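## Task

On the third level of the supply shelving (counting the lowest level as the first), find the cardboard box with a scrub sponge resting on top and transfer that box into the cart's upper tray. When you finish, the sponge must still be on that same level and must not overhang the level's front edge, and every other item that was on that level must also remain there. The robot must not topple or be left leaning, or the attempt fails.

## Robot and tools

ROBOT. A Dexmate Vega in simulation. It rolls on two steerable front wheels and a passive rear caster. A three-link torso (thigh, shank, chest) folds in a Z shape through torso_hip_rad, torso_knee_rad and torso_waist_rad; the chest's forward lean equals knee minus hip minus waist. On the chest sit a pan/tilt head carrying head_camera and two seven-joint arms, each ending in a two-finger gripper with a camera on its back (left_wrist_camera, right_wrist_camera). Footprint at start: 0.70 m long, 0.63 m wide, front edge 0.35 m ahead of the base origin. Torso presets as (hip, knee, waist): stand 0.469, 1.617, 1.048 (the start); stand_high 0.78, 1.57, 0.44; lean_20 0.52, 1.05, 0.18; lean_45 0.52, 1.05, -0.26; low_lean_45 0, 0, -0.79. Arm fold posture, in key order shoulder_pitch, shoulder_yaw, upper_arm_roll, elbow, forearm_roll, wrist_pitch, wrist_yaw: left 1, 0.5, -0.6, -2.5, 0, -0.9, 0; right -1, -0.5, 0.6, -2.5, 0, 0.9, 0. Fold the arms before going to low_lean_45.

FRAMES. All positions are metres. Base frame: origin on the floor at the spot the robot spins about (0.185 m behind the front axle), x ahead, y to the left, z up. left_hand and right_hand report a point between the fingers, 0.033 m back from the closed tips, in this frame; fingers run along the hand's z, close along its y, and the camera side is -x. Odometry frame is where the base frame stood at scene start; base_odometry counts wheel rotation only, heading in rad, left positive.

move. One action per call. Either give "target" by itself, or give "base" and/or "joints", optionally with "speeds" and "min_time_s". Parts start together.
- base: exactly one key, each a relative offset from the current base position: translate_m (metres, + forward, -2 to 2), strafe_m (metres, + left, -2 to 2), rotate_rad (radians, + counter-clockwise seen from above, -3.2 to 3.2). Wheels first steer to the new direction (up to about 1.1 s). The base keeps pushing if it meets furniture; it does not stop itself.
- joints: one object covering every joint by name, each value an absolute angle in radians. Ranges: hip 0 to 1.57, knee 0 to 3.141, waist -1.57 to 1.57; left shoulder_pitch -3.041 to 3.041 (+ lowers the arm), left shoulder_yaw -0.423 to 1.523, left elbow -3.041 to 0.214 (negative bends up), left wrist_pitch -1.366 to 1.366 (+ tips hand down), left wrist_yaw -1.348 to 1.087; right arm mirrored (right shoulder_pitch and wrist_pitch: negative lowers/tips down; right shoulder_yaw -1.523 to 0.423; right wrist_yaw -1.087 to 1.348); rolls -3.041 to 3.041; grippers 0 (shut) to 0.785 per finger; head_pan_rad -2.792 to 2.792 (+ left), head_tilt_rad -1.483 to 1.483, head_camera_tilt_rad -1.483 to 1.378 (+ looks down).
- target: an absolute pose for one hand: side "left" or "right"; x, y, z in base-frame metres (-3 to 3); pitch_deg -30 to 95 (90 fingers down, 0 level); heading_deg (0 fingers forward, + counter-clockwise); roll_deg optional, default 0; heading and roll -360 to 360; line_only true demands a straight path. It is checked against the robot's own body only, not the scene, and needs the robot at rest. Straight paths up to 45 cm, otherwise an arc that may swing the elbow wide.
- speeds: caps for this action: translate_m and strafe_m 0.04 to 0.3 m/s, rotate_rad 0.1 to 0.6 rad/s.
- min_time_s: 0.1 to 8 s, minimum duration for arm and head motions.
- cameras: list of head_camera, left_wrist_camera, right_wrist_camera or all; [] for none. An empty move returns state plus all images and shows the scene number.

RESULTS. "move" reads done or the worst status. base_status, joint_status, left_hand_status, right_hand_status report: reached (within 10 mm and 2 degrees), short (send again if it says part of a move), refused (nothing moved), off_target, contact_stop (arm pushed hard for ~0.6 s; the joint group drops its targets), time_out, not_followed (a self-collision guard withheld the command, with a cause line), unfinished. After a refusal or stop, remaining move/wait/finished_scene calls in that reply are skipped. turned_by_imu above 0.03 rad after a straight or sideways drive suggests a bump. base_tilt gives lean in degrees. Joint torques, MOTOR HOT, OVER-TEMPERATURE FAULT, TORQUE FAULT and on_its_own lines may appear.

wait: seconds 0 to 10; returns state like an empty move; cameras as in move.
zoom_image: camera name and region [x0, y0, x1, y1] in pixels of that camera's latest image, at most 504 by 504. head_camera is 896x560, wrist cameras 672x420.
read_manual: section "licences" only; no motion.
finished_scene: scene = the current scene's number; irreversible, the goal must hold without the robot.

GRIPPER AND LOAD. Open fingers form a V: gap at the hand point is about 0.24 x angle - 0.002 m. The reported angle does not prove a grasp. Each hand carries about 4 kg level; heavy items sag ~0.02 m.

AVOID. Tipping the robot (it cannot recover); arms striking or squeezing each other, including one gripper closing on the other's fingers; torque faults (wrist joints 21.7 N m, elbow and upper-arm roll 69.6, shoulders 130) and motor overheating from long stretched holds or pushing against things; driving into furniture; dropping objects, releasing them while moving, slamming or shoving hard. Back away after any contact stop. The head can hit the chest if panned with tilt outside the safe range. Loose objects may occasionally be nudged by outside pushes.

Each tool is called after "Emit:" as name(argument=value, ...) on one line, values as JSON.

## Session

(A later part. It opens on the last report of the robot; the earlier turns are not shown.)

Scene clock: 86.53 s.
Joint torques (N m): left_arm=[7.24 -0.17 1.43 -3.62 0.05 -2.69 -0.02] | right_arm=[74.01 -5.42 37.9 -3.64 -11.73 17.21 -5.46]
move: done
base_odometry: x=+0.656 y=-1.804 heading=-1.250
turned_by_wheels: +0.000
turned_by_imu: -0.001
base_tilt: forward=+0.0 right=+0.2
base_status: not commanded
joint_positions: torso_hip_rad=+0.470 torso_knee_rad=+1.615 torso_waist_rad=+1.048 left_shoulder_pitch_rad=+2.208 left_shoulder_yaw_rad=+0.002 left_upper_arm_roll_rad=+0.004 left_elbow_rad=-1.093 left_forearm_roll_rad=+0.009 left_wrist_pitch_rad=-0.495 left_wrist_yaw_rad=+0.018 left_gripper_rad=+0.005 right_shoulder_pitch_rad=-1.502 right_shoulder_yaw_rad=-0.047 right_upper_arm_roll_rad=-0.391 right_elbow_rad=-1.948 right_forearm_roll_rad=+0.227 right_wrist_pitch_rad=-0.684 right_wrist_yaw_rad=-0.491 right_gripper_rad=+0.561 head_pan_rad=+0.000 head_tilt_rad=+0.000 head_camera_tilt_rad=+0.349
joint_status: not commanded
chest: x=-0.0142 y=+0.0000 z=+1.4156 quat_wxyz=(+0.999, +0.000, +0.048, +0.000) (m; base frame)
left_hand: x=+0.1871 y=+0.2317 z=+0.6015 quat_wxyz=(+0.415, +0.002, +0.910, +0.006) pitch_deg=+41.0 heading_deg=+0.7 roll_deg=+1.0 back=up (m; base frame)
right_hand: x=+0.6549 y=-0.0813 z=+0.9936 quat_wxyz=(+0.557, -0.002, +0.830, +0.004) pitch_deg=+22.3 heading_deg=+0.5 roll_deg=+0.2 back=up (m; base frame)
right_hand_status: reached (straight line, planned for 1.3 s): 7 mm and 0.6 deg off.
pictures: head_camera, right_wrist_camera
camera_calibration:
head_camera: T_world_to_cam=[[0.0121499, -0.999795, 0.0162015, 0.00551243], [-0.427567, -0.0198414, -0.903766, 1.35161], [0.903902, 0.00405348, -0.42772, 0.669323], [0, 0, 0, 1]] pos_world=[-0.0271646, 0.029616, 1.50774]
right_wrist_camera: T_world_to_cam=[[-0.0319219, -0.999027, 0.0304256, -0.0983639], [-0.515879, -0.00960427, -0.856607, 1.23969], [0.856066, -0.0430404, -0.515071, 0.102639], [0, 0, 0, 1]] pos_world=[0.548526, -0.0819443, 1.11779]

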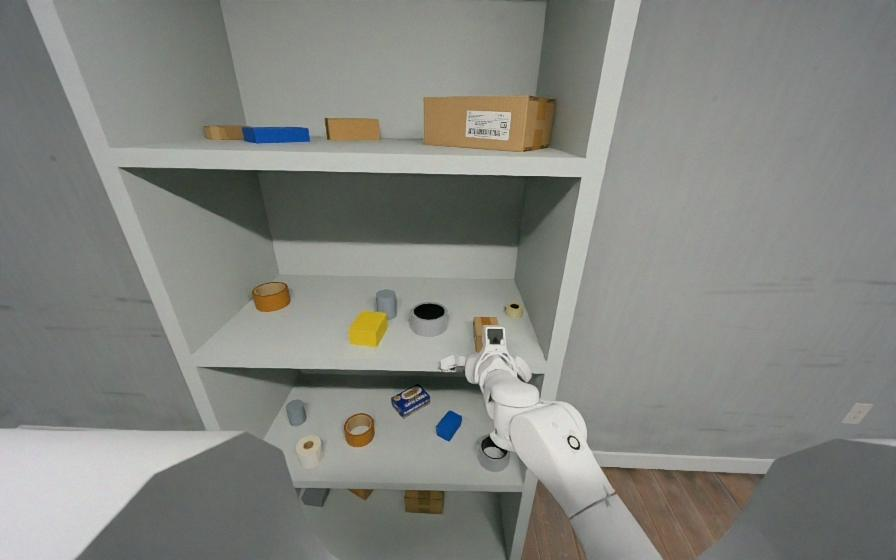

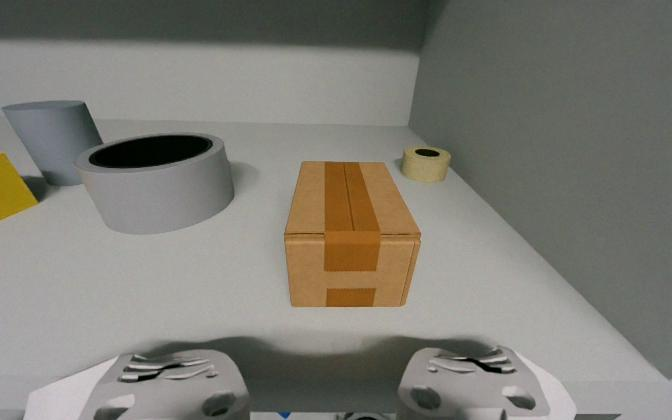

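Emit:
move(target={"side":"right","x":0.54,"y":-0.086,"z":0.997,"pitch_deg":22,"heading_deg":0})

Emit:
move(target={"side":"right","x":0.55,"y":-0.091,"z":1.025,"pitch_deg":22,"heading_deg":0}, cameras=["head_camera","right_wrist_camera"])

Scene clock: 89.93 s.
Joint torques (N m): left_arm=[7.87 0.43 1.08 -3.93 0.03 -3.16 0.12] | right_arm=[-0.79 1.6 -1.46 -14.18 -0.55 3.26 -0.39]
move: done
base_odometry: x=+0.656 y=-1.804 heading=-1.250
turned_by_wheels: +0.000
turned_by_imu: +0.001
base_tilt: forward=+0.1 right=+0.3
base_status: not commanded
joint_positions: torso_hip_rad=+0.469 torso_knee_rad=+1.617 torso_waist_rad=+1.048 left_shoulder_pitch_rad=+2.208 left_shoulder_yaw_rad=+0.002 left_upper_arm_roll_rad=+0.004 left_elbow_rad=-1.093 left_forearm_roll_rad=+0.009 left_wrist_pitch_rad=-0.495 left_wrist_yaw_rad=+0.018 left_gripper_rad=+0.005 right_shoulder_pitch_rad=-1.821 right_shoulder_yaw_rad=-0.136 right_upper_arm_roll_rad=-0.454 right_elbow_rad=-2.272 right_forearm_roll_rad=+0.177 right_wrist_pitch_rad=-0.668 right_wrist_yaw_rad=-0.563 right_gripper_rad=+0.560 head_pan_rad=+0.000 head_tilt_rad=+0.000 head_camera_tilt_rad=+0.349
joint_status: not commanded
chest: x=-0.0112 y=+0.0000 z=+1.4155 quat_wxyz=(+0.999, +0.000, +0.050, +0.000) (m; base frame)
left_hand: x=+0.1875 y=+0.2317 z=+0.6008 quat_wxyz=(+0.413, +0.002, +0.911, +0.006) pitch_deg=+41.2 heading_deg=+0.7 roll_deg=+1.1 back=up (m; base frame)
right_hand: x=+0.5435 y=-0.0861 z=+0.9944 quat_wxyz=(+0.558, +0.000, +0.830, +0.000) pitch_deg=+22.2 heading_deg=+0.0 roll_deg=+0.0 back=up (m; base frame)
right_hand_status: reached (straight line, planned for 1.4 s): 4 mm and 0.2 deg off.
camera_calibration:
head_camera: T_world_to_cam=[[0.012202, -0.999795, 0.0161617, 0.00553551], [-0.430475, -0.0198407, -0.902384, 1.35077], [0.90252, 0.00405366, -0.430629, 0.670658], [0, 0, 0, 1]] pos_world=[-0.023877, 0.029616, 1.50763]
left_wrist_camera: T_world_to_cam=[[0.00343773, -0.999859, 0.016427, 0.217363], [-0.724122, -0.0138182, -0.689533, 0.615983], [0.689663, -0.00952472, -0.724068, 0.461471], [0, 0, 0, 1]] pos_world=[0.12704, 0.23024, 0.755307]
right_wrist_camera: T_world_to_cam=[[-0.0398096, -0.998623, 0.0341736, -0.106242], [-0.515287, -0.00878456, -0.856973, 1.18304], [0.856093, -0.051725, -0.514227, 0.196655], [0, 0, 0, 1]] pos_world=[0.437021, -0.0855308, 1.11859]

Scene clock: 91.87 s.
Joint torques (N m): left_arm=[6.85 1.2 1.35 -3.81 -0.05 -2.61 0.05] | right_arm=[14.05 4.44 3.01 -13.8 -0.16 3.31 -0.61]
move: done
base_odometry: x=+0.656 y=-1.804 heading=-1.250
turned_by_wheels: +0.000
turned_by_imu: +0.000
base_tilt: forward=+0.0 right=+0.3
base_status: not commanded
joint_positions: torso_hip_rad=+0.469 torso_knee_rad=+1.617 torso_waist_rad=+1.048 left_shoulder_pitch_rad=+2.208 left_shoulder_yaw_rad=+0.002 left_upper_arm_roll_rad=+0.004 left_elbow_rad=-1.093 left_forearm_roll_rad=+0.009 left_wrist_pitch_rad=-0.495 left_wrist_yaw_rad=+0.018 left_gripper_rad=+0.005 right_shoulder_pitch_rad=-1.792 right_shoulder_yaw_rad=-0.122 right_upper_arm_roll_rad=-0.438 right_elbow_rad=-2.350 right_forearm_roll_rad=+0.192 right_wrist_pitch_rad=-0.777 right_wrist_yaw_rad=-0.569 right_gripper_rad=+0.560 head_pan_rad=+0.000 head_tilt_rad=+0.000 head_camera_tilt_rad=+0.349
joint_status: not commanded
chest: x=-0.0112 y=+0.0000 z=+1.4155 quat_wxyz=(+0.999, +0.000, +0.050, +0.000) (m; base frame)
left_hand: x=+0.1875 y=+0.2317 z=+0.6008 quat_wxyz=(+0.413, +0.002, +0.911, +0.006) pitch_deg=+41.2 heading_deg=+0.7 roll_deg=+1.1 back=up (m; base frame)
right_hand: x=+0.5495 y=-0.0905 z=+1.0229 quat_wxyz=(+0.559, +0.000, +0.829, +0.000) pitch_deg=+22.1 heading_deg=+0.0 roll_deg=+0.0 back=up (m; base frame)
right_hand_status: reached (straight line, planned for 0.7 s): 2 mm and 0.1 deg off.
pictures: head_camera, right_wrist_camera
camera_calibration:
head_camera: T_world_to_cam=[[0.012202, -0.999795, 0.0161617, 0.00553551], [-0.430475, -0.0198407, -0.902384, 1.35077], [0.90252, 0.00405366, -0.430629, 0.670658], [0, 0, 0, 1]] pos_world=[-0.023877, 0.029616, 1.50763]
right_wrist_camera: T_world_to_cam=[[-0.0395149, -0.998649, 0.0337352, -0.111103], [-0.513201, -0.00868502, -0.858224, 1.21062], [0.857358, -0.0512256, -0.512165, 0.203164], [0, 0, 0, 1]] pos_world=[0.442719, -0.0900316, 1.14679]

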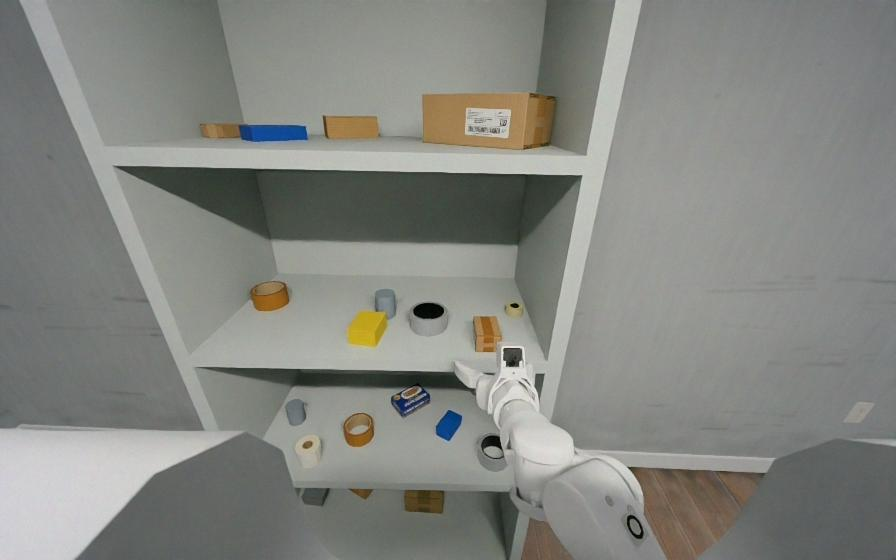

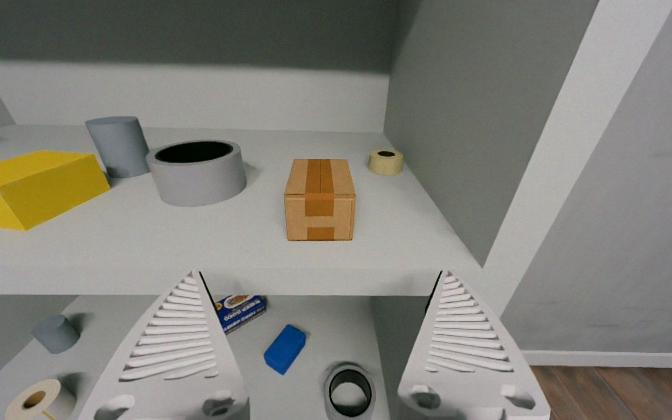

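Emit:
move(target={"side":"right","x":0.71,"y":-0.091,"z":1.016,"pitch_deg":22,"heading_deg":0}, cameras=["head_camera","right_wrist_camera"])

Scene clock: 96.10 s.
Joint torques (N m): left_arm=[7.98 -0.49 0.8 -5.02 -0.1 -3.1 0.22] | right_arm=[19.25 4.44 4.82 -6.41 -0.12 1.53 0.03]
move: done
base_odometry: x=+0.656 y=-1.804 heading=-1.250
turned_by_wheels: +0.000
turned_by_imu: +0.001
base_tilt: forward=+0.2 right=+0.3
base_status: not commanded
joint_positions: torso_hip_rad=+0.469 torso_knee_rad=+1.617 torso_waist_rad=+1.048 left_shoulder_pitch_rad=+2.208 left_shoulder_yaw_rad=+0.002 left_upper_arm_roll_rad=+0.004 left_elbow_rad=-1.093 left_forearm_roll_rad=+0.009 left_wrist_pitch_rad=-0.495 left_wrist_yaw_rad=+0.018 left_gripper_rad=+0.005 right_shoulder_pitch_rad=-1.353 right_shoulder_yaw_rad=-0.016 right_upper_arm_roll_rad=-0.350 right_elbow_rad=-1.836 right_forearm_roll_rad=+0.240 right_wrist_pitch_rad=-0.723 right_wrist_yaw_rad=-0.463 right_gripper_rad=+0.560 head_pan_rad=+0.000 head_tilt_rad=+0.000 head_camera_tilt_rad=+0.349
joint_status: not commanded
chest: x=-0.0112 y=+0.0000 z=+1.4155 quat_wxyz=(+0.999, +0.000, +0.050, +0.000) (m; base frame)
left_hand: x=+0.1875 y=+0.2317 z=+0.6008 quat_wxyz=(+0.413, +0.002, +0.911, +0.006) pitch_deg=+41.2 heading_deg=+0.7 roll_deg=+1.1 back=up (m; base frame)
right_hand: x=+0.7083 y=-0.0908 z=+1.0156 quat_wxyz=(+0.559, +0.000, +0.829, +0.000) pitch_deg=+22.0 heading_deg=+0.0 roll_deg=+0.0 back=up (m; base frame)
right_hand_status: reached (straight line, planned for 2.0 s): 2 mm and 0.0 deg off.
pictures: head_camera, right_wrist_camera
camera_calibration:
head_camera: T_world_to_cam=[[0.012202, -0.999795, 0.0161617, 0.00553551], [-0.430475, -0.0198407, -0.902384, 1.35077], [0.90252, 0.00405366, -0.430629, 0.670658], [0, 0, 0, 1]] pos_world=[-0.023877, 0.029616, 1.50763]
right_wrist_camera: T_world_to_cam=[[-0.0396665, -0.998638, 0.033886, -0.104858], [-0.512397, -0.00878503, -0.858704, 1.28568], [0.857832, -0.0514248, -0.51135, 0.0620183], [0, 0, 0, 1]] pos_world=[0.601418, -0.0902313, 1.13929]

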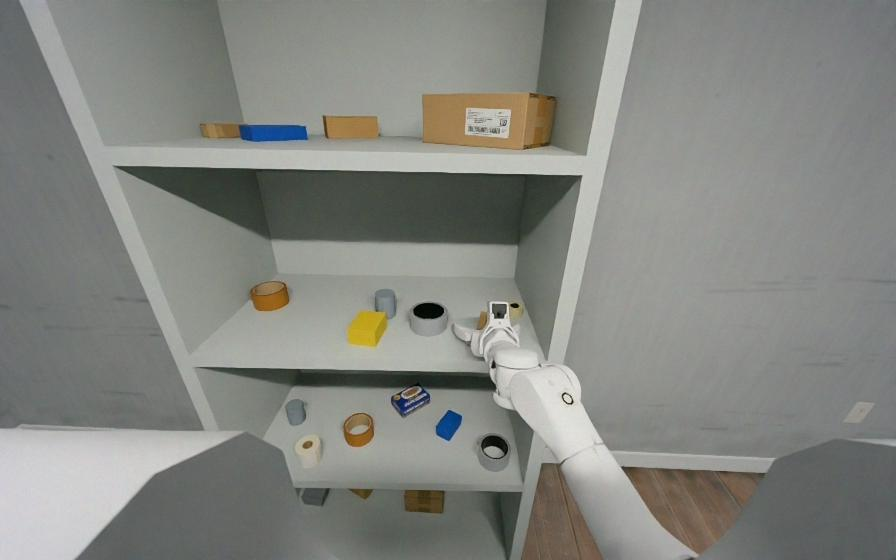

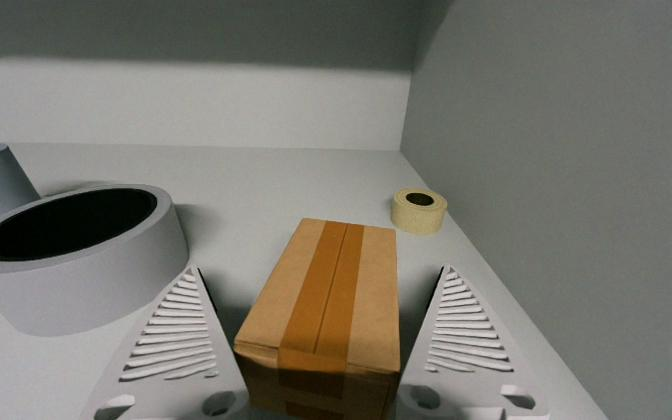

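Emit:
move(joints={"right_gripper_rad":0.26})

Emit:
move(target={"side":"right","x":0.71,"y":-0.091,"z":1.06,"pitch_deg":22,"heading_deg":0}, cameras=["head_camera","right_wrist_camera"])

Scene clock: 97.27 s.
Joint torques (N m): left_arm=[8.15 0.67 0.93 -3.38 -0.07 -2.36 0.11] | right_arm=[18.03 2.72 3.39 -5.99 0.18 2.12 0.62]
move: done
base_odometry: x=+0.656 y=-1.804 heading=-1.250
turned_by_wheels: +0.000
turned_by_imu: +0.000
base_tilt: forward=+0.1 right=+0.3
base_status: not commanded
joint_positions: torso_hip_rad=+0.469 torso_knee_rad=+1.617 torso_waist_rad=+1.048 left_shoulder_pitch_rad=+2.208 left_shoulder_yaw_rad=+0.002 left_upper_arm_roll_rad=+0.004 left_elbow_rad=-1.093 left_forearm_roll_rad=+0.009 left_wrist_pitch_rad=-0.495 left_wrist_yaw_rad=+0.018 left_gripper_rad=+0.005 right_shoulder_pitch_rad=-1.349 right_shoulder_yaw_rad=-0.016 right_upper_arm_roll_rad=-0.349 right_elbow_rad=-1.831 right_forearm_roll_rad=+0.240 right_wrist_pitch_rad=-0.722 right_wrist_yaw_rad=-0.462 right_gripper_rad=+0.260 head_pan_rad=+0.000 head_tilt_rad=+0.000 head_camera_tilt_rad=+0.349
joint_status: all done
chest: x=-0.0112 y=+0.0000 z=+1.4155 quat_wxyz=(+0.999, +0.000, +0.050, +0.000) (m; base frame)
left_hand: x=+0.1875 y=+0.2317 z=+0.6008 quat_wxyz=(+0.413, +0.002, +0.911, +0.006) pitch_deg=+41.2 heading_deg=+0.7 roll_deg=+1.1 back=up (m; base frame)
right_hand: x=+0.7097 y=-0.0909 z=+1.0159 quat_wxyz=(+0.559, +0.000, +0.829, +0.000) pitch_deg=+22.0 heading_deg=+0.0 roll_deg=+0.0 back=up (m; base frame)
camera_calibration:
head_camera: T_world_to_cam=[[0.012202, -0.999795, 0.0161617, 0.00553551], [-0.430475, -0.0198407, -0.902384, 1.35077], [0.90252, 0.00405366, -0.430629, 0.670658], [0, 0, 0, 1]] pos_world=[-0.023877, 0.029616, 1.50763]
left_wrist_camera: T_world_to_cam=[[0.00343773, -0.999859, 0.016427, 0.217363], [-0.724122, -0.0138182, -0.689533, 0.615983], [0.689663, -0.00952472, -0.724068, 0.461471], [0, 0, 0, 1]] pos_world=[0.12704, 0.23024, 0.755307]
right_wrist_camera: T_world_to_cam=[[-0.0399154, -0.998636, 0.0336667, -0.104516], [-0.512119, -0.00848559, -0.858873, 1.28665], [0.857987, -0.0515235, -0.511081, 0.0606428], [0, 0, 0, 1]] pos_world=[0.602717, -0.0903312, 1.13959]

Scene clock: 99.40 s.
Joint torques (N m): left_arm=[7.03 0.69 1.12 -3.62 0.02 -2.83 0.17] | right_arm=[23.19 6.05 4.01 -13.94 -0.24 2.55 -0.21]
move: done
base_odometry: x=+0.656 y=-1.804 heading=-1.250
turned_by_wheels: +0.000
turned_by_imu: +0.001
base_tilt: forward=+0.1 right=+0.2
base_status: not commanded
joint_positions: torso_hip_rad=+0.469 torso_knee_rad=+1.617 torso_waist_rad=+1.048 left_shoulder_pitch_rad=+2.208 left_shoulder_yaw_rad=+0.002 left_upper_arm_roll_rad=+0.004 left_elbow_rad=-1.093 left_forearm_roll_rad=+0.009 left_wrist_pitch_rad=-0.495 left_wrist_yaw_rad=+0.018 left_gripper_rad=+0.005 right_shoulder_pitch_rad=-1.314 right_shoulder_yaw_rad=+0.005 right_upper_arm_roll_rad=-0.334 right_elbow_rad=-1.936 right_forearm_roll_rad=+0.257 right_wrist_pitch_rad=-0.867 right_wrist_yaw_rad=-0.489 right_gripper_rad=+0.260 head_pan_rad=+0.000 head_tilt_rad=+0.000 head_camera_tilt_rad=+0.349
joint_status: not commanded
chest: x=-0.0112 y=+0.0000 z=+1.4155 quat_wxyz=(+0.999, +0.000, +0.050, +0.000) (m; base frame)
left_hand: x=+0.1875 y=+0.2317 z=+0.6007 quat_wxyz=(+0.413, +0.002, +0.911, +0.006) pitch_deg=+41.2 heading_deg=+0.7 roll_deg=+1.1 back=up (m; base frame)
right_hand: x=+0.7098 y=-0.0908 z=+1.0575 quat_wxyz=(+0.559, +0.000, +0.829, +0.000) pitch_deg=+22.1 heading_deg=+0.0 roll_deg=+0.0 back=up (m; base frame)
right_hand_status: reached (straight line, planned for 0.8 s): 2 mm and 0.1 deg off.
pictures: head_camera, right_wrist_camera
camera_calibration:
head_camera: T_world_to_cam=[[0.0122021, -0.999795, 0.016162, 0.00553503], [-0.430475, -0.0198411, -0.902384, 1.35077], [0.90252, 0.00405367, -0.430629, 0.670658], [0, 0, 0, 1]] pos_world=[-0.023877, 0.029616, 1.50763]
right_wrist_camera: T_world_to_cam=[[-0.0395445, -0.998643, 0.0338763, -0.106284], [-0.513281, -0.00878628, -0.858176, 1.32256], [0.857309, -0.0513242, -0.512237, 0.0835453], [0, 0, 0, 1]] pos_world=[0.603019, -0.0902315, 1.18139]

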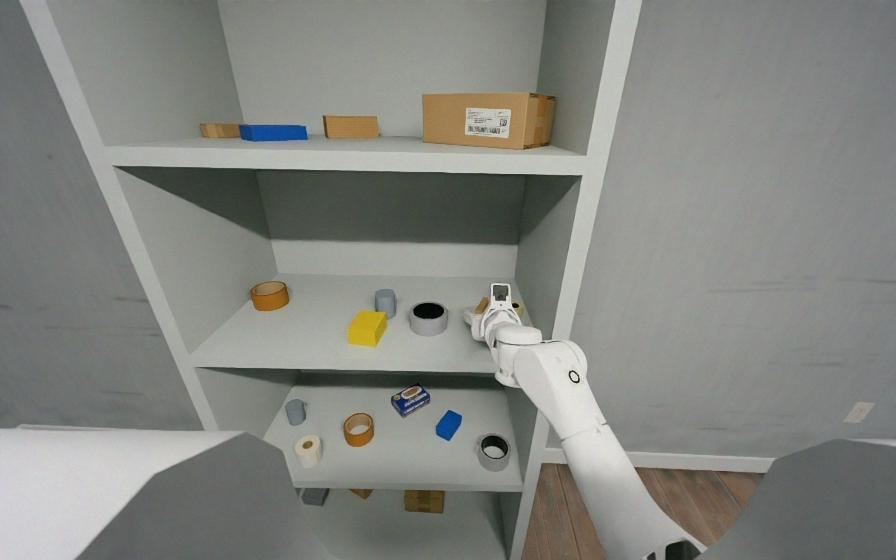

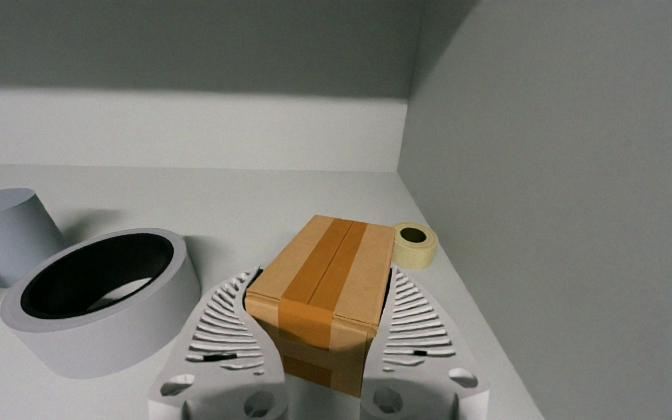

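Emit:
move(joints={"right_gripper_rad":0.2})

Emit:
move(base={"translate_m":-0.75}, cameras=["right_wrist_camera"])

Emit:
move(base={"rotate_rad":-2.53}, joints={"head_pan_rad":-0.6})

Emit:
move(base={"translate_m":1.63})

Emit:
move(base={"rotate_rad":0.99}, joints={"head_pan_rad":0}, cameras=["head_camera","right_wrist_camera"])

Scene clock: 100.80 s.
Joint torques (N m): left_arm=[8.14 0.16 1.33 -4.17 -0.11 -2.34 -0.02] | right_arm=[20.15 4.25 3.72 -13.86 -0.34 2.74 -0.28]
move: done
base_odometry: x=+0.656 y=-1.804 heading=-1.250
turned_by_wheels: +0.000
turned_by_imu: +0.000
base_tilt: forward=+0.2 right=+0.2
base_status: not commanded
joint_positions: torso_hip_rad=+0.469 torso_knee_rad=+1.617 torso_waist_rad=+1.048 left_shoulder_pitch_rad=+2.208 left_shoulder_yaw_rad=+0.002 left_upper_arm_roll_rad=+0.004 left_elbow_rad=-1.093 left_forearm_roll_rad=+0.009 left_wrist_pitch_rad=-0.495 left_wrist_yaw_rad=+0.018 left_gripper_rad=+0.005 right_shoulder_pitch_rad=-1.313 right_shoulder_yaw_rad=+0.006 right_upper_arm_roll_rad=-0.333 right_elbow_rad=-1.939 right_forearm_roll_rad=+0.258 right_wrist_pitch_rad=-0.872 right_wrist_yaw_rad=-0.490 right_gripper_rad=+0.200 head_pan_rad=+0.000 head_tilt_rad=+0.000 head_camera_tilt_rad=+0.349
joint_status: all done
chest: x=-0.0112 y=+0.0000 z=+1.4155 quat_wxyz=(+0.999, +0.000, +0.050, +0.000) (m; base frame)
left_hand: x=+0.1875 y=+0.2317 z=+0.6007 quat_wxyz=(+0.413, +0.002, +0.911, +0.006) pitch_deg=+41.2 heading_deg=+0.7 roll_deg=+1.1 back=up (m; base frame)
right_hand: x=+0.7097 y=-0.0908 z=+1.0590 quat_wxyz=(+0.559, +0.000, +0.829, +0.000) pitch_deg=+22.1 heading_deg=+0.0 roll_deg=+0.0 back=up (m; base frame)
camera_calibration:
head_camera: T_world_to_cam=[[0.0122021, -0.999795, 0.016162, 0.00553503], [-0.430475, -0.0198411, -0.902384, 1.35077], [0.90252, 0.00405367, -0.430629, 0.670658], [0, 0, 0, 1]] pos_world=[-0.023877, 0.029616, 1.50763]
left_wrist_camera: T_world_to_cam=[[0.00343879, -0.999859, 0.0164267, 0.217365], [-0.724173, -0.0138181, -0.68948, 0.61588], [0.689609, -0.00952482, -0.724119, 0.461444], [0, 0, 0, 1]] pos_world=[0.12704, 0.23024, 0.755207]
right_wrist_camera: T_world_to_cam=[[-0.0395492, -0.998643, 0.033875, -0.106334], [-0.513206, -0.00878726, -0.85822, 1.32381], [0.857354, -0.0513268, -0.512162, 0.0842845], [0, 0, 0, 1]] pos_world=[0.602919, -0.0902315, 1.18289]

Scene clock: 105.60 s.
Joint torques (N m): left_arm=[7.57 -0.05 1.11 -3.65 -0.01 -2.86 0.19] | right_arm=[22.13 5.37 3.55 -14.39 -0.63 3.12 -0.39]
move: done
base_odometry: x=+0.424 y=-1.090 heading=-1.251
turned_by_wheels: -0.001
turned_by_imu: -0.002
base_tilt: forward=+0.0 right=+0.3
base_status: done
joint_positions: torso_hip_rad=+0.469 torso_knee_rad=+1.617 torso_waist_rad=+1.048 left_shoulder_pitch_rad=+2.208 left_shoulder_yaw_rad=+0.002 left_upper_arm_roll_rad=+0.004 left_elbow_rad=-1.093 left_forearm_roll_rad=+0.009 left_wrist_pitch_rad=-0.495 left_wrist_yaw_rad=+0.018 left_gripper_rad=+0.005 right_shoulder_pitch_rad=-1.313 right_shoulder_yaw_rad=+0.006 right_upper_arm_roll_rad=-0.333 right_elbow_rad=-1.940 right_forearm_roll_rad=+0.258 right_wrist_pitch_rad=-0.873 right_wrist_yaw_rad=-0.490 right_gripper_rad=+0.200 head_pan_rad=+0.000 head_tilt_rad=+0.000 head_camera_tilt_rad=+0.349
joint_status: not commanded
chest: x=-0.0111 y=+0.0000 z=+1.4155 quat_wxyz=(+0.999, +0.000, +0.050, +0.000) (m; base frame)
left_hand: x=+0.1875 y=+0.2317 z=+0.6007 quat_wxyz=(+0.413, +0.002, +0.911, +0.006) pitch_deg=+41.2 heading_deg=+0.7 roll_deg=+1.1 back=up (m; base frame)
right_hand: x=+0.7098 y=-0.0908 z=+1.0590 quat_wxyz=(+0.559, +0.000, +0.829, +0.000) pitch_deg=+22.1 heading_deg=+0.0 roll_deg=+0.0 back=up (m; base frame)
pictures: right_wrist_camera
camera_calibration:
right_wrist_camera: T_world_to_cam=[[-0.0395461, -0.998643, 0.0338817, -0.10644], [-0.513324, -0.0087876, -0.85815, 1.32384], [0.857283, -0.0513288, -0.51228, 0.0843744], [0, 0, 0, 1]] pos_world=[0.603019, -0.0903315, 1.18289]

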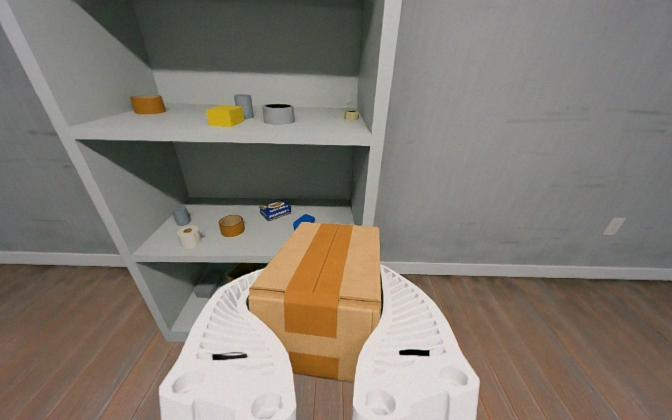

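Scene clock: 111.37 s.
Joint torques (N m): left_arm=[7.44 0.3 1.23 -4.32 -0.04 -2.83 0.13] | right_arm=[22.67 4.66 2.32 -14.6 -0.49 3.91 0.01]
move: done
base_odometry: x=+0.424 y=-1.090 heading=+2.504
turned_by_wheels: -2.528
turned_by_imu: -2.458
base_tilt: forward=+0.1 right=+0.3
base_status: done
joint_positions: torso_hip_rad=+0.469 torso_knee_rad=+1.617 torso_waist_rad=+1.048 left_shoulder_pitch_rad=+2.208 left_shoulder_yaw_rad=+0.002 left_upper_arm_roll_rad=+0.004 left_elbow_rad=-1.093 left_forearm_roll_rad=+0.009 left_wrist_pitch_rad=-0.495 left_wrist_yaw_rad=+0.018 left_gripper_rad=+0.005 right_shoulder_pitch_rad=-1.313 right_shoulder_yaw_rad=+0.006 right_upper_arm_roll_rad=-0.333 right_elbow_rad=-1.940 right_forearm_roll_rad=+0.258 right_wrist_pitch_rad=-0.873 right_wrist_yaw_rad=-0.490 right_gripper_rad=+0.200 head_pan_rad=-0.599 head_tilt_rad=+0.000 head_camera_tilt_rad=+0.349
joint_status: all done
chest: x=-0.0111 y=+0.0000 z=+1.4155 quat_wxyz=(+0.999, +0.000, +0.050, +0.000) (m; base frame)
left_hand: x=+0.1875 y=+0.2317 z=+0.6007 quat_wxyz=(+0.413, +0.002, +0.911, +0.006) pitch_deg=+41.2 heading_deg=+0.7 roll_deg=+1.1 back=up (m; base frame)
right_hand: x=+0.7098 y=-0.0908 z=+1.0590 quat_wxyz=(+0.559, +0.000, +0.829, +0.000) pitch_deg=+22.1 heading_deg=+0.0 roll_deg=+0.0 back=up (m; base frame)
camera_calibration:
head_camera: T_world_to_cam=[[-0.550442, -0.831704, 0.072679, -0.122225], [-0.38316, 0.174319, -0.907084, 1.36152], [0.741756, -0.527145, -0.414628, 0.634273], [0, 0, 0, 1]] pos_world=[-0.0160719, -0.00464019, 1.50689]
left_wrist_camera: T_world_to_cam=[[0.00344109, -0.999859, 0.0164262, 0.217365], [-0.724271, -0.0138181, -0.689377, 0.615888], [0.689507, -0.00952481, -0.724216, 0.461462], [0, 0, 0, 1]] pos_world=[0.12714, 0.23024, 0.755207]
right_wrist_camera: T_world_to_cam=[[-0.0395461, -0.998643, 0.0338817, -0.10644], [-0.513324, -0.0087876, -0.85815, 1.32384], [0.857283, -0.0513288, -0.51228, 0.0843744], [0, 0, 0, 1]] pos_world=[0.603019, -0.0903315, 1.18289]

Scene clock: 118.73 s.
Joint torques (N m): left_arm=[6.46 0.67 1.17 -4.23 -0.01 -2.76 0.08] | right_arm=[20.79 3.09 3.16 -14.46 -0.91 3.41 -0.15]
move: done
base_odometry: x=-0.883 y=-0.116 heading=+2.503
turned_by_wheels: -0.001
turned_by_imu: -0.007
base_tilt: forward=+0.1 right=+0.3
base_status: done
joint_positions: torso_hip_rad=+0.469 torso_knee_rad=+1.617 torso_waist_rad=+1.048 left_shoulder_pitch_rad=+2.208 left_shoulder_yaw_rad=+0.002 left_upper_arm_roll_rad=+0.004 left_elbow_rad=-1.093 left_forearm_roll_rad=+0.009 left_wrist_pitch_rad=-0.495 left_wrist_yaw_rad=+0.018 left_gripper_rad=+0.005 right_shoulder_pitch_rad=-1.313 right_shoulder_yaw_rad=+0.006 right_upper_arm_roll_rad=-0.333 right_elbow_rad=-1.940 right_forearm_roll_rad=+0.258 right_wrist_pitch_rad=-0.873 right_wrist_yaw_rad=-0.490 right_gripper_rad=+0.200 head_pan_rad=-0.599 head_tilt_rad=+0.000 head_camera_tilt_rad=+0.349
joint_status: not commanded
chest: x=-0.0109 y=+0.0000 z=+1.4155 quat_wxyz=(+0.999, +0.000, +0.050, +0.000) (m; base frame)
left_hand: x=+0.1875 y=+0.2317 z=+0.6007 quat_wxyz=(+0.413, +0.002, +0.911, +0.006) pitch_deg=+41.2 heading_deg=+0.7 roll_deg=+1.1 back=up (m; base frame)
right_hand: x=+0.7099 y=-0.0909 z=+1.0589 quat_wxyz=(+0.558, +0.000, +0.830, +0.000) pitch_deg=+22.1 heading_deg=+0.0 roll_deg=+0.0 back=up (m; base frame)
camera_calibration:
head_camera: T_world_to_cam=[[-0.550472, -0.831676, 0.0727672, -0.122249], [-0.383249, 0.174304, -0.907049, 1.36155], [0.741687, -0.527194, -0.414689, 0.634215], [0, 0, 0, 1]] pos_world=[-0.0158723, -0.00464048, 1.50689]
left_wrist_camera: T_world_to_cam=[[0.00337592, -0.999858, 0.0164995, 0.217318], [-0.724369, -0.01382, -0.689274, 0.615822], [0.689404, -0.00962478, -0.724313, 0.461571], [0, 0, 0, 1]] pos_world=[0.12714, 0.23024, 0.755206]
right_wrist_camera: T_world_to_cam=[[-0.0396257, -0.998638, 0.0339364, -0.106449], [-0.513399, -0.00878918, -0.858105, 1.3238], [0.857235, -0.0514259, -0.512352, 0.0843431], [0, 0, 0, 1]] pos_world=[0.603119, -0.0903313, 1.18279]

Scene clock: 121.93 s.
Joint torques (N m): left_arm=[7.95 0.07 1.3 -3.59 -0.01 -3.3 0.01] | right_arm=[22.56 4.14 3.02 -14.31 -0.28 3.74 -0.26]
move: done
base_odometry: x=-0.884 y=-0.116 heading=-2.791
turned_by_wheels: +0.989
turned_by_imu: +0.962
base_tilt: forward=+0.1 right=+0.3
base_status: done
joint_positions: torso_hip_rad=+0.469 torso_knee_rad=+1.617 torso_waist_rad=+1.048 left_shoulder_pitch_rad=+2.208 left_shoulder_yaw_rad=+0.002 left_upper_arm_roll_rad=+0.004 left_elbow_rad=-1.093 left_forearm_roll_rad=+0.009 left_wrist_pitch_rad=-0.495 left_wrist_yaw_rad=+0.018 left_gripper_rad=+0.005 right_shoulder_pitch_rad=-1.313 right_shoulder_yaw_rad=+0.006 right_upper_arm_roll_rad=-0.333 right_elbow_rad=-1.940 right_forearm_roll_rad=+0.258 right_wrist_pitch_rad=-0.873 right_wrist_yaw_rad=-0.490 right_gripper_rad=+0.200 head_pan_rad=-0.001 head_tilt_rad=+0.000 head_camera_tilt_rad=+0.349
joint_status: all done
chest: x=-0.0110 y=+0.0000 z=+1.4155 quat_wxyz=(+0.999, +0.000, +0.050, +0.000) (m; base frame)
left_hand: x=+0.1875 y=+0.2317 z=+0.6007 quat_wxyz=(+0.413, +0.002, +0.911, +0.006) pitch_deg=+41.2 heading_deg=+0.7 roll_deg=+1.1 back=up (m; base frame)
right_hand: x=+0.7099 y=-0.0909 z=+1.0589 quat_wxyz=(+0.559, +0.000, +0.830, +0.000) pitch_deg=+22.1 heading_deg=+0.0 roll_deg=+0.0 back=up (m; base frame)
pictures: head_camera, right_wrist_camera
camera_calibration:
head_camera: T_world_to_cam=[[0.0118939, -0.999798, 0.0161997, 0.00546662], [-0.430763, -0.0197436, -0.902249, 1.35069], [0.902387, 0.00375304, -0.430911, 0.670818], [0, 0, 0, 1]] pos_world=[-0.0235772, 0.0296153, 1.50763]
right_wrist_camera: T_world_to_cam=[[-0.0396757, -0.998639, 0.03385, -0.106317], [-0.513395, -0.00868947, -0.858108, 1.32381], [0.857235, -0.0514244, -0.512351, 0.084343], [0, 0, 0, 1]] pos_world=[0.603119, -0.0903313, 1.18279]

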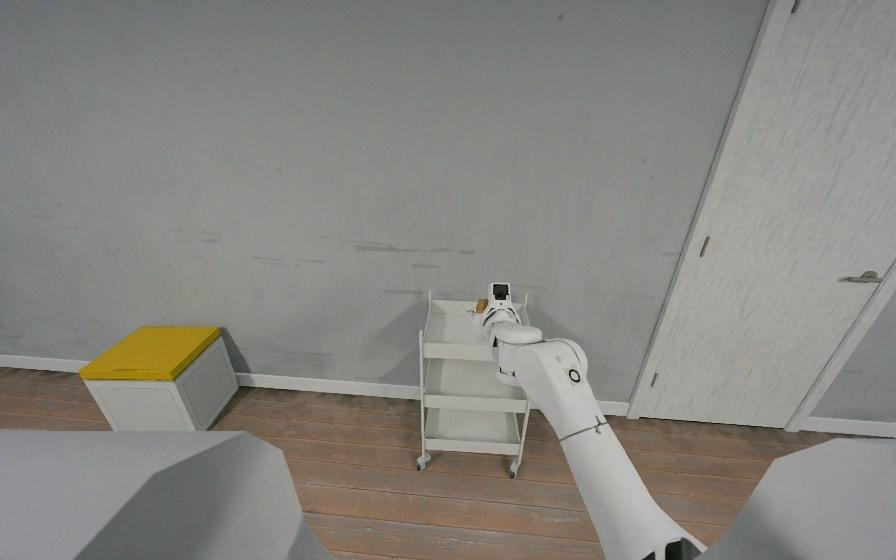

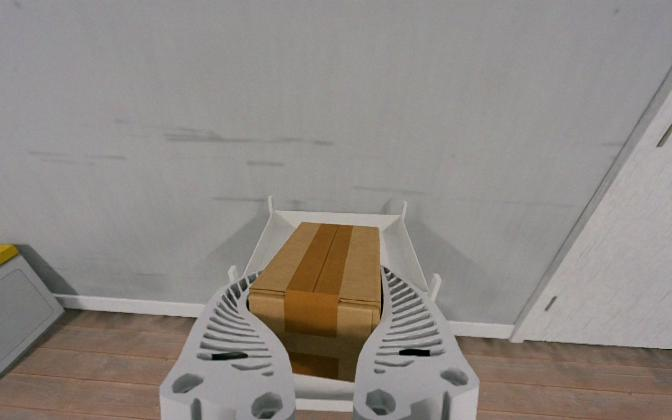

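Emit:
move(joints={"torso_hip_rad":0.3,"torso_knee_rad":1.35,"torso_waist_rad":0.7,"head_camera_tilt_rad":0.6})

Emit:
move(target={"side":"right","x":0.66,"y":-0.09,"z":0.88,"pitch_deg":22,"heading_deg":0}, cameras=["head_camera","right_wrist_camera"])

Scene clock: 126.17 s.
Joint torques (N m): left_arm=[13.21 0.99 1.19 -1.7 -0.01 -2.11 0.12] | right_arm=[16.18 4.66 2.6 -13.07 -0.56 3.09 -0.28]
move: done
base_odometry: x=-0.884 y=-0.116 heading=-2.791
turned_by_wheels: +0.000
turned_by_imu: +0.001
base_tilt: forward=+0.2 right=+0.3
base_status: not commanded
joint_positions: torso_hip_rad=+0.300 torso_knee_rad=+1.350 torso_waist_rad=+0.700 left_shoulder_pitch_rad=+2.208 left_shoulder_yaw_rad=+0.002 left_upper_arm_roll_rad=+0.004 left_elbow_rad=-1.093 left_forearm_roll_rad=+0.009 left_wrist_pitch_rad=-0.495 left_wrist_yaw_rad=+0.018 left_gripper_rad=+0.005 right_shoulder_pitch_rad=-1.313 right_shoulder_yaw_rad=+0.006 right_upper_arm_roll_rad=-0.333 right_elbow_rad=-1.940 right_forearm_roll_rad=+0.258 right_wrist_pitch_rad=-0.873 right_wrist_yaw_rad=-0.490 right_gripper_rad=+0.200 head_pan_rad=-0.001 head_tilt_rad=+0.000 head_camera_tilt_rad=+0.599
joint_status: all done
chest: x=+0.0985 y=+0.0000 z=+1.3387 quat_wxyz=(+0.985, +0.000, +0.174, +0.000) (m; base frame)
left_hand: x=+0.0893 y=+0.2317 z=+0.5001 quat_wxyz=(+0.296, +0.003, +0.955, +0.006) pitch_deg=+55.5 heading_deg=+1.0 roll_deg=+1.4 back=up (m; base frame)
right_hand: x=+0.7088 y=-0.0909 z=+0.8150 quat_wxyz=(+0.451, +0.000, +0.893, +0.000) pitch_deg=+36.4 heading_deg=+0.0 roll_deg=+0.0 back=up (m; base frame)
camera_calibration:
head_camera: T_world_to_cam=[[0.018179, -0.9998, 0.00838034, 0.0157434], [-0.810433, -0.0196435, -0.585501, 0.918851], [0.585549, 0.00385213, -0.810628, 1.08351], [0, 0, 0, 1]] pos_world=[0.109933, 0.0296159, 1.41618]
left_wrist_camera: T_world_to_cam=[[0.00735049, -0.999858, 0.015153, 0.219627], [-0.872285, -0.0138205, -0.488802, 0.388281], [0.488942, -0.0096248, -0.872263, 0.548315], [0, 0, 0, 1]] pos_world=[0.0689828, 0.23024, 0.66474]
right_wrist_camera: T_world_to_cam=[[-0.0300721, -0.998639, 0.0426092, -0.112047], [-0.709688, -0.00868658, -0.704463, 1.12781], [0.703874, -0.0514239, -0.708461, 0.228804], [0, 0, 0, 1]] pos_world=[0.635978, -0.0903313, 0.961376]

Scene clock: 129.07 s.
Joint torques (N m): left_arm=[13.5 1.32 1.12 -2.42 0.06 -2.06 0.1] | right_arm=[1.08 -0.95 -2.79 -14.38 -1 2.47 -0.51]
move: done
base_odometry: x=-0.884 y=-0.116 heading=-2.791
turned_by_wheels: +0.000
turned_by_imu: +0.001
base_tilt: forward=+0.1 right=+0.3
base_status: not commanded
joint_positions: torso_hip_rad=+0.300 torso_knee_rad=+1.350 torso_waist_rad=+0.700 left_shoulder_pitch_rad=+2.208 left_shoulder_yaw_rad=+0.002 left_upper_arm_roll_rad=+0.004 left_elbow_rad=-1.093 left_forearm_roll_rad=+0.009 left_wrist_pitch_rad=-0.495 left_wrist_yaw_rad=+0.018 left_gripper_rad=+0.005 right_shoulder_pitch_rad=-1.574 right_shoulder_yaw_rad=-0.122 right_upper_arm_roll_rad=-0.430 right_elbow_rad=-2.129 right_forearm_roll_rad=+0.146 right_wrist_pitch_rad=-0.535 right_wrist_yaw_rad=-0.505 right_gripper_rad=+0.200 head_pan_rad=-0.001 head_tilt_rad=+0.000 head_camera_tilt_rad=+0.599
joint_status: not commanded
chest: x=+0.0985 y=+0.0000 z=+1.3387 quat_wxyz=(+0.985, +0.000, +0.174, +0.000) (m; base frame)
left_hand: x=+0.0893 y=+0.2317 z=+0.5001 quat_wxyz=(+0.296, +0.003, +0.955, +0.006) pitch_deg=+55.5 heading_deg=+1.0 roll_deg=+1.4 back=up (m; base frame)
right_hand: x=+0.6609 y=-0.0904 z=+0.8783 quat_wxyz=(+0.557, +0.000, +0.830, +0.000) pitch_deg=+22.3 heading_deg=+0.0 roll_deg=+0.0 back=up (m; base frame)
right_hand_status: reached (straight line, planned for 1.4 s): 2 mm and 0.3 deg off.
pictures: head_camera, right_wrist_camera
camera_calibration:
head_camera: T_world_to_cam=[[0.018179, -0.9998, 0.00838034, 0.0157434], [-0.810433, -0.0196435, -0.585501, 0.918851], [0.585549, 0.00385213, -0.810628, 1.08351], [0, 0, 0, 1]] pos_world=[0.109933, 0.0296159, 1.41618]
right_wrist_camera: T_world_to_cam=[[-0.0402665, -0.998598, 0.0343721, -0.101737], [-0.516021, -0.00867458, -0.856532, 1.14412], [0.855629, -0.0522263, -0.514948, 0.0371317], [0, 0, 0, 1]] pos_world=[0.554521, -0.0897301, 1.00259]

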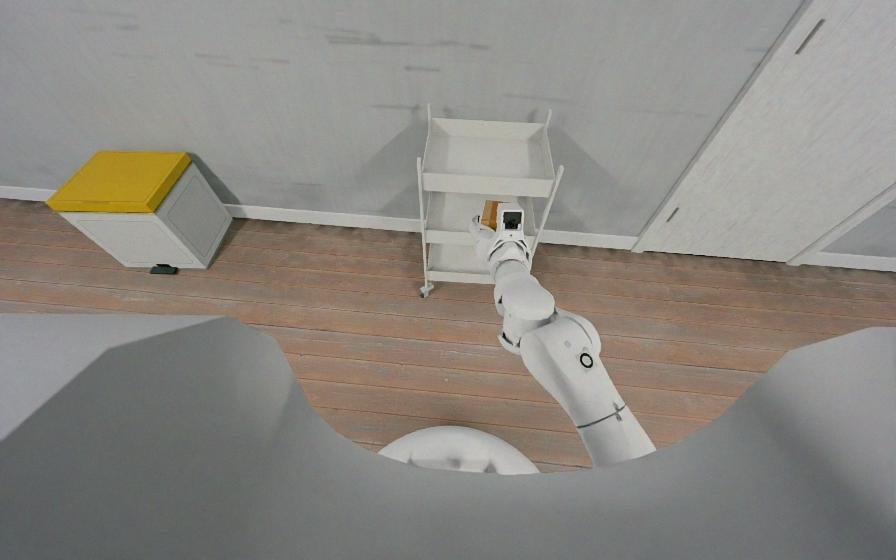

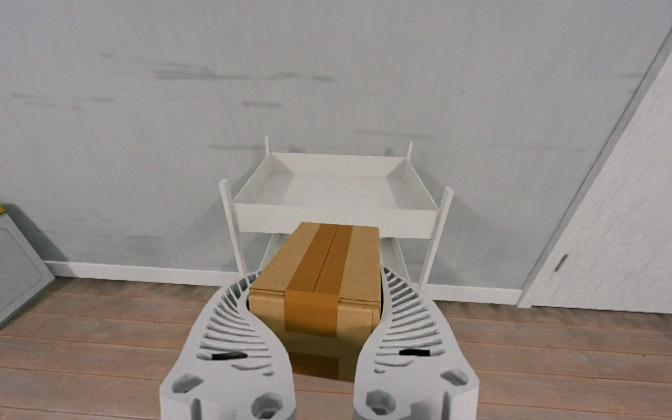

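Emit:
move(base={"translate_m":0.55})

Emit:
move(target={"side":"right","x":0.69,"y":-0.09,"z":0.74,"pitch_deg":22,"heading_deg":0}, cameras=["head_camera","right_wrist_camera"])

Scene clock: 134.90 s.
Joint torques (N m): left_arm=[13.31 0.89 1 -2.01 -0.01 -2.94 0.07] | right_arm=[1.81 2.13 -2.15 -14.1 -0.65 4.4 -0.01]
move: done
base_odometry: x=-1.401 y=-0.304 heading=-2.790
turned_by_wheels: +0.001
turned_by_imu: +0.001
base_tilt: forward=+0.2 right=+0.3
base_status: done
joint_positions: torso_hip_rad=+0.300 torso_knee_rad=+1.350 torso_waist_rad=+0.700 left_shoulder_pitch_rad=+2.208 left_shoulder_yaw_rad=+0.002 left_upper_arm_roll_rad=+0.004 left_elbow_rad=-1.094 left_forearm_roll_rad=+0.009 left_wrist_pitch_rad=-0.495 left_wrist_yaw_rad=+0.018 left_gripper_rad=+0.005 right_shoulder_pitch_rad=-1.578 right_shoulder_yaw_rad=-0.124 right_upper_arm_roll_rad=-0.432 right_elbow_rad=-2.131 right_forearm_roll_rad=+0.144 right_wrist_pitch_rad=-0.529 right_wrist_yaw_rad=-0.505 right_gripper_rad=+0.200 head_pan_rad=-0.001 head_tilt_rad=+0.000 head_camera_tilt_rad=+0.599
joint_status: not commanded
chest: x=+0.0985 y=+0.0000 z=+1.3387 quat_wxyz=(+0.985, +0.000, +0.174, +0.000) (m; base frame)
left_hand: x=+0.0893 y=+0.2317 z=+0.5001 quat_wxyz=(+0.296, +0.003, +0.955, +0.006) pitch_deg=+55.5 heading_deg=+1.0 roll_deg=+1.4 back=up (m; base frame)
right_hand: x=+0.6600 y=-0.0902 z=+0.8795 quat_wxyz=(+0.559, +0.000, +0.829, +0.000) pitch_deg=+22.1 heading_deg=+0.0 roll_deg=+0.0 back=up (m; base frame)
camera_calibration:
head_camera: T_world_to_cam=[[0.0181782, -0.9998, 0.00837856, 0.015746], [-0.810481, -0.0196421, -0.585435, 0.918762], [0.585482, 0.00385147, -0.810676, 1.08359], [0, 0, 0, 1]] pos_world=[0.109932, 0.0296159, 1.41618]
left_wrist_camera: T_world_to_cam=[[0.00735016, -0.999858, 0.0151528, 0.219628], [-0.872285, -0.0138201, -0.488802, 0.388281], [0.488942, -0.0096248, -0.872263, 0.548315], [0, 0, 0, 1]] pos_world=[0.0689828, 0.23024, 0.66474]
right_wrist_camera: T_world_to_cam=[[-0.0400628, -0.998625, 0.0337949, -0.101154], [-0.512813, -0.00847845, -0.858458, 1.14417], [0.857565, -0.0517228, -0.511769, 0.034485], [0, 0, 0, 1]] pos_world=[0.553118, -0.0895309, 1.00329]

Scene clock: 138.93 s.
Joint torques (N m): left_arm=[12.85 0.78 1.27 -1.21 0.04 -2.37 0.22] | right_arm=[13.62 2.34 -1.83 -8.32 -0.61 3.72 0.02]
move: done
base_odometry: x=-1.401 y=-0.304 heading=-2.790
turned_by_wheels: +0.000
turned_by_imu: +0.001
base_tilt: forward=+0.2 right=+0.3
base_status: not commanded
joint_positions: torso_hip_rad=+0.300 torso_knee_rad=+1.350 torso_waist_rad=+0.700 left_shoulder_pitch_rad=+2.208 left_shoulder_yaw_rad=+0.002 left_upper_arm_roll_rad=+0.004 left_elbow_rad=-1.094 left_forearm_roll_rad=+0.009 left_wrist_pitch_rad=-0.495 left_wrist_yaw_rad=+0.018 left_gripper_rad=+0.005 right_shoulder_pitch_rad=-1.410 right_shoulder_yaw_rad=-0.068 right_upper_arm_roll_rad=-0.437 right_elbow_rad=-1.452 right_forearm_roll_rad=+0.143 right_wrist_pitch_rad=-0.032 right_wrist_yaw_rad=-0.424 right_gripper_rad=+0.200 head_pan_rad=-0.001 head_tilt_rad=+0.000 head_camera_tilt_rad=+0.599
joint_status: not commanded
chest: x=+0.0985 y=+0.0000 z=+1.3387 quat_wxyz=(+0.985, +0.000, +0.174, +0.000) (m; base frame)
left_hand: x=+0.0893 y=+0.2317 z=+0.5001 quat_wxyz=(+0.296, +0.003, +0.955, +0.006) pitch_deg=+55.5 heading_deg=+1.0 roll_deg=+1.4 back=up (m; base frame)
right_hand: x=+0.6896 y=-0.0903 z=+0.7404 quat_wxyz=(+0.559, +0.000, +0.829, +0.000) pitch_deg=+22.1 heading_deg=+0.0 roll_deg=+0.0 back=up (m; base frame)
right_hand_status: reached (straight line, planned for 2.5 s): 1 mm and 0.1 deg off.
pictures: head_camera, right_wrist_camera
camera_calibration:
head_camera: T_world_to_cam=[[0.0181782, -0.9998, 0.00837856, 0.015746], [-0.810481, -0.0196421, -0.585435, 0.918762], [0.585482, 0.00385147, -0.810676, 1.08359], [0, 0, 0, 1]] pos_world=[0.109932, 0.0296159, 1.41618]
right_wrist_camera: T_world_to_cam=[[-0.0403341, -0.998617, 0.0337255, -0.0951483], [-0.512924, -0.00827288, -0.858394, 1.03996], [0.857486, -0.0519212, -0.511881, -0.0619662], [0, 0, 0, 1]] pos_world=[0.582718, -0.0896306, 0.864186]

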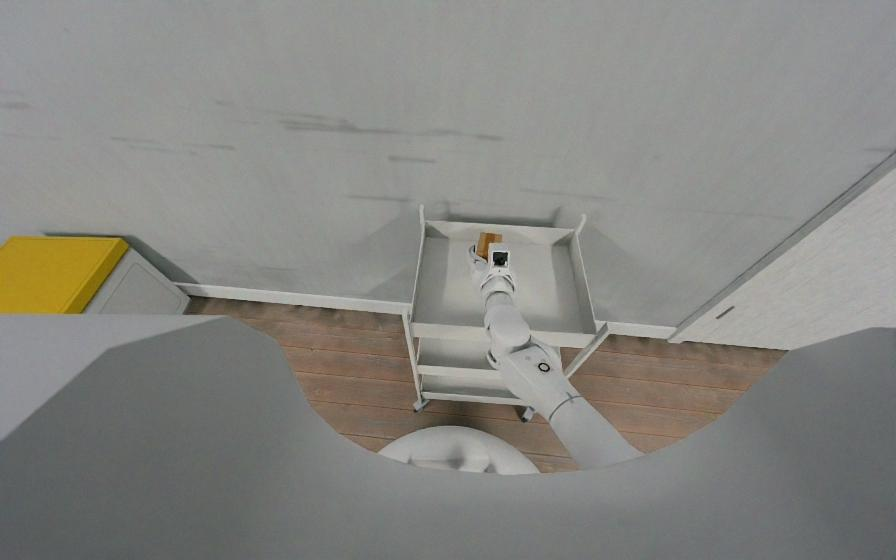

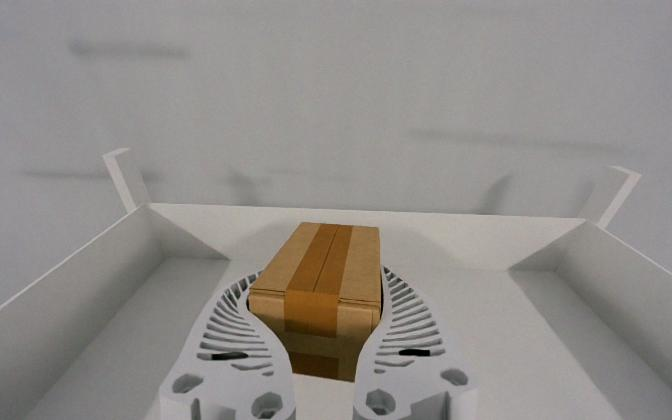

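Emit:
move(target={"side":"right","x":0.69,"y":-0.09,"z":0.715,"pitch_deg":22,"heading_deg":0}, cameras=["right_wrist_camera"])

Emit:
wait(seconds=0.2)

Scene clock: 141.33 s.
Joint torques (N m): left_arm=[13.72 -0.21 1.29 -1.99 -0.03 -2.93 0.03] | right_arm=[14.58 2.61 -3.01 -7.32 -1.05 3.18 0.46]
move: done
base_odometry: x=-1.401 y=-0.304 heading=-2.790
turned_by_wheels: +0.000
turned_by_imu: +0.001
base_tilt: forward=+0.2 right=+0.3
base_status: not commanded
joint_positions: torso_hip_rad=+0.300 torso_knee_rad=+1.350 torso_waist_rad=+0.700 left_shoulder_pitch_rad=+2.208 left_shoulder_yaw_rad=+0.002 left_upper_arm_roll_rad=+0.004 left_elbow_rad=-1.094 left_forearm_roll_rad=+0.009 left_wrist_pitch_rad=-0.495 left_wrist_yaw_rad=+0.018 left_gripper_rad=+0.005 right_shoulder_pitch_rad=-1.368 right_shoulder_yaw_rad=-0.048 right_upper_arm_roll_rad=-0.441 right_elbow_rad=-1.300 right_forearm_roll_rad=+0.143 right_wrist_pitch_rad=+0.074 right_wrist_yaw_rad=-0.411 right_gripper_rad=+0.200 head_pan_rad=-0.001 head_tilt_rad=+0.000 head_camera_tilt_rad=+0.599
joint_status: not commanded
chest: x=+0.0985 y=+0.0000 z=+1.3387 quat_wxyz=(+0.985, +0.000, +0.174, +0.000) (m; base frame)
left_hand: x=+0.0893 y=+0.2317 z=+0.5001 quat_wxyz=(+0.296, +0.003, +0.955, +0.006) pitch_deg=+55.5 heading_deg=+1.0 roll_deg=+1.4 back=up (m; base frame)
right_hand: x=+0.6897 y=-0.0903 z=+0.7153 quat_wxyz=(+0.559, +0.000, +0.829, +0.000) pitch_deg=+22.1 heading_deg=+0.0 roll_deg=+0.0 back=up (m; base frame)
right_hand_status: reached (straight line, planned for 0.8 s): 1 mm and 0.1 deg off.
pictures: right_wrist_camera
camera_calibration:
right_wrist_camera: T_world_to_cam=[[-0.0403803, -0.998618, 0.0336457, -0.0943038], [-0.51292, -0.00818081, -0.858398, 1.01847], [0.857486, -0.0519199, -0.51188, -0.0749053], [0, 0, 0, 1]] pos_world=[0.582818, -0.0897306, 0.839086]

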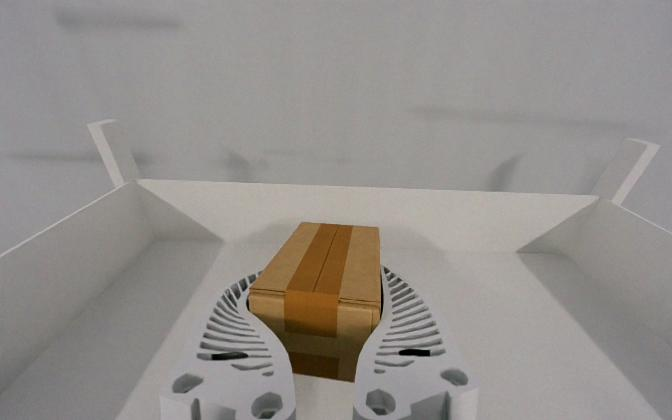

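Scene clock: 141.53 s.
Joint torques (N m): left_arm=[12.35 0.59 1.33 -2.36 -0.05 -2.58 0.17] | right_arm=[13.87 3.72 -2.28 -6.77 -0.9 3.72 0.2]
base_odometry: x=-1.401 y=-0.304 heading=-2.790
turned_by_wheels: +0.000
turned_by_imu: +0.000
base_tilt: forward=+0.2 right=+0.3
base_status: not commanded
joint_positions: torso_hip_rad=+0.300 torso_knee_rad=+1.350 torso_waist_rad=+0.700 left_shoulder_pitch_rad=+2.208 left_shoulder_yaw_rad=+0.002 left_upper_arm_roll_rad=+0.004 left_elbow_rad=-1.094 left_forearm_roll_rad=+0.009 left_wrist_pitch_rad=-0.495 left_wrist_yaw_rad=+0.018 left_gripper_rad=+0.005 right_shoulder_pitch_rad=-1.368 right_shoulder_yaw_rad=-0.047 right_upper_arm_roll_rad=-0.441 right_elbow_rad=-1.298 right_forearm_roll_rad=+0.143 right_wrist_pitch_rad=+0.075 right_wrist_yaw_rad=-0.411 right_gripper_rad=+0.200 head_pan_rad=-0.001 head_tilt_rad=+0.000 head_camera_tilt_rad=+0.599
joint_status: not commanded
chest: x=+0.0985 y=+0.0000 z=+1.3387 quat_wxyz=(+0.985, +0.000, +0.174, +0.000) (m; base frame)
left_hand: x=+0.0893 y=+0.2317 z=+0.5001 quat_wxyz=(+0.296, +0.003, +0.955, +0.006) pitch_deg=+55.5 heading_deg=+1.0 roll_deg=+1.4 back=up (m; base frame)
right_hand: x=+0.6897 y=-0.0903 z=+0.7150 quat_wxyz=(+0.559, +0.000, +0.829, +0.000) pitch_deg=+22.1 heading_deg=+0.0 roll_deg=+0.0 back=up (m; base frame)
right_hand_status: reached (straight line, planned for 0.8 s): 0 mm and 0.1 deg off.
wait: 0.20 s; no rest
camera_calibration:
head_camera: T_world_to_cam=[[0.0181782, -0.9998, 0.00837856, 0.015746], [-0.810481, -0.0196421, -0.585435, 0.918762], [0.585482, 0.00385147, -0.810676, 1.08359], [0, 0, 0, 1]] pos_world=[0.109932, 0.0296159, 1.41618]
left_wrist_camera: T_world_to_cam=[[0.00735016, -0.999858, 0.0151528, 0.219628], [-0.872285, -0.0138201, -0.488802, 0.388281], [0.488942, -0.0096248, -0.872263, 0.548315], [0, 0, 0, 1]] pos_world=[0.0689828, 0.23024, 0.66474]
right_wrist_camera: T_world_to_cam=[[-0.0403803, -0.998618, 0.0336457, -0.0942971], [-0.51292, -0.00818081, -0.858398, 1.0183], [0.857486, -0.0519199, -0.51188, -0.0750077], [0, 0, 0, 1]] pos_world=[0.582818, -0.0897306, 0.838886]


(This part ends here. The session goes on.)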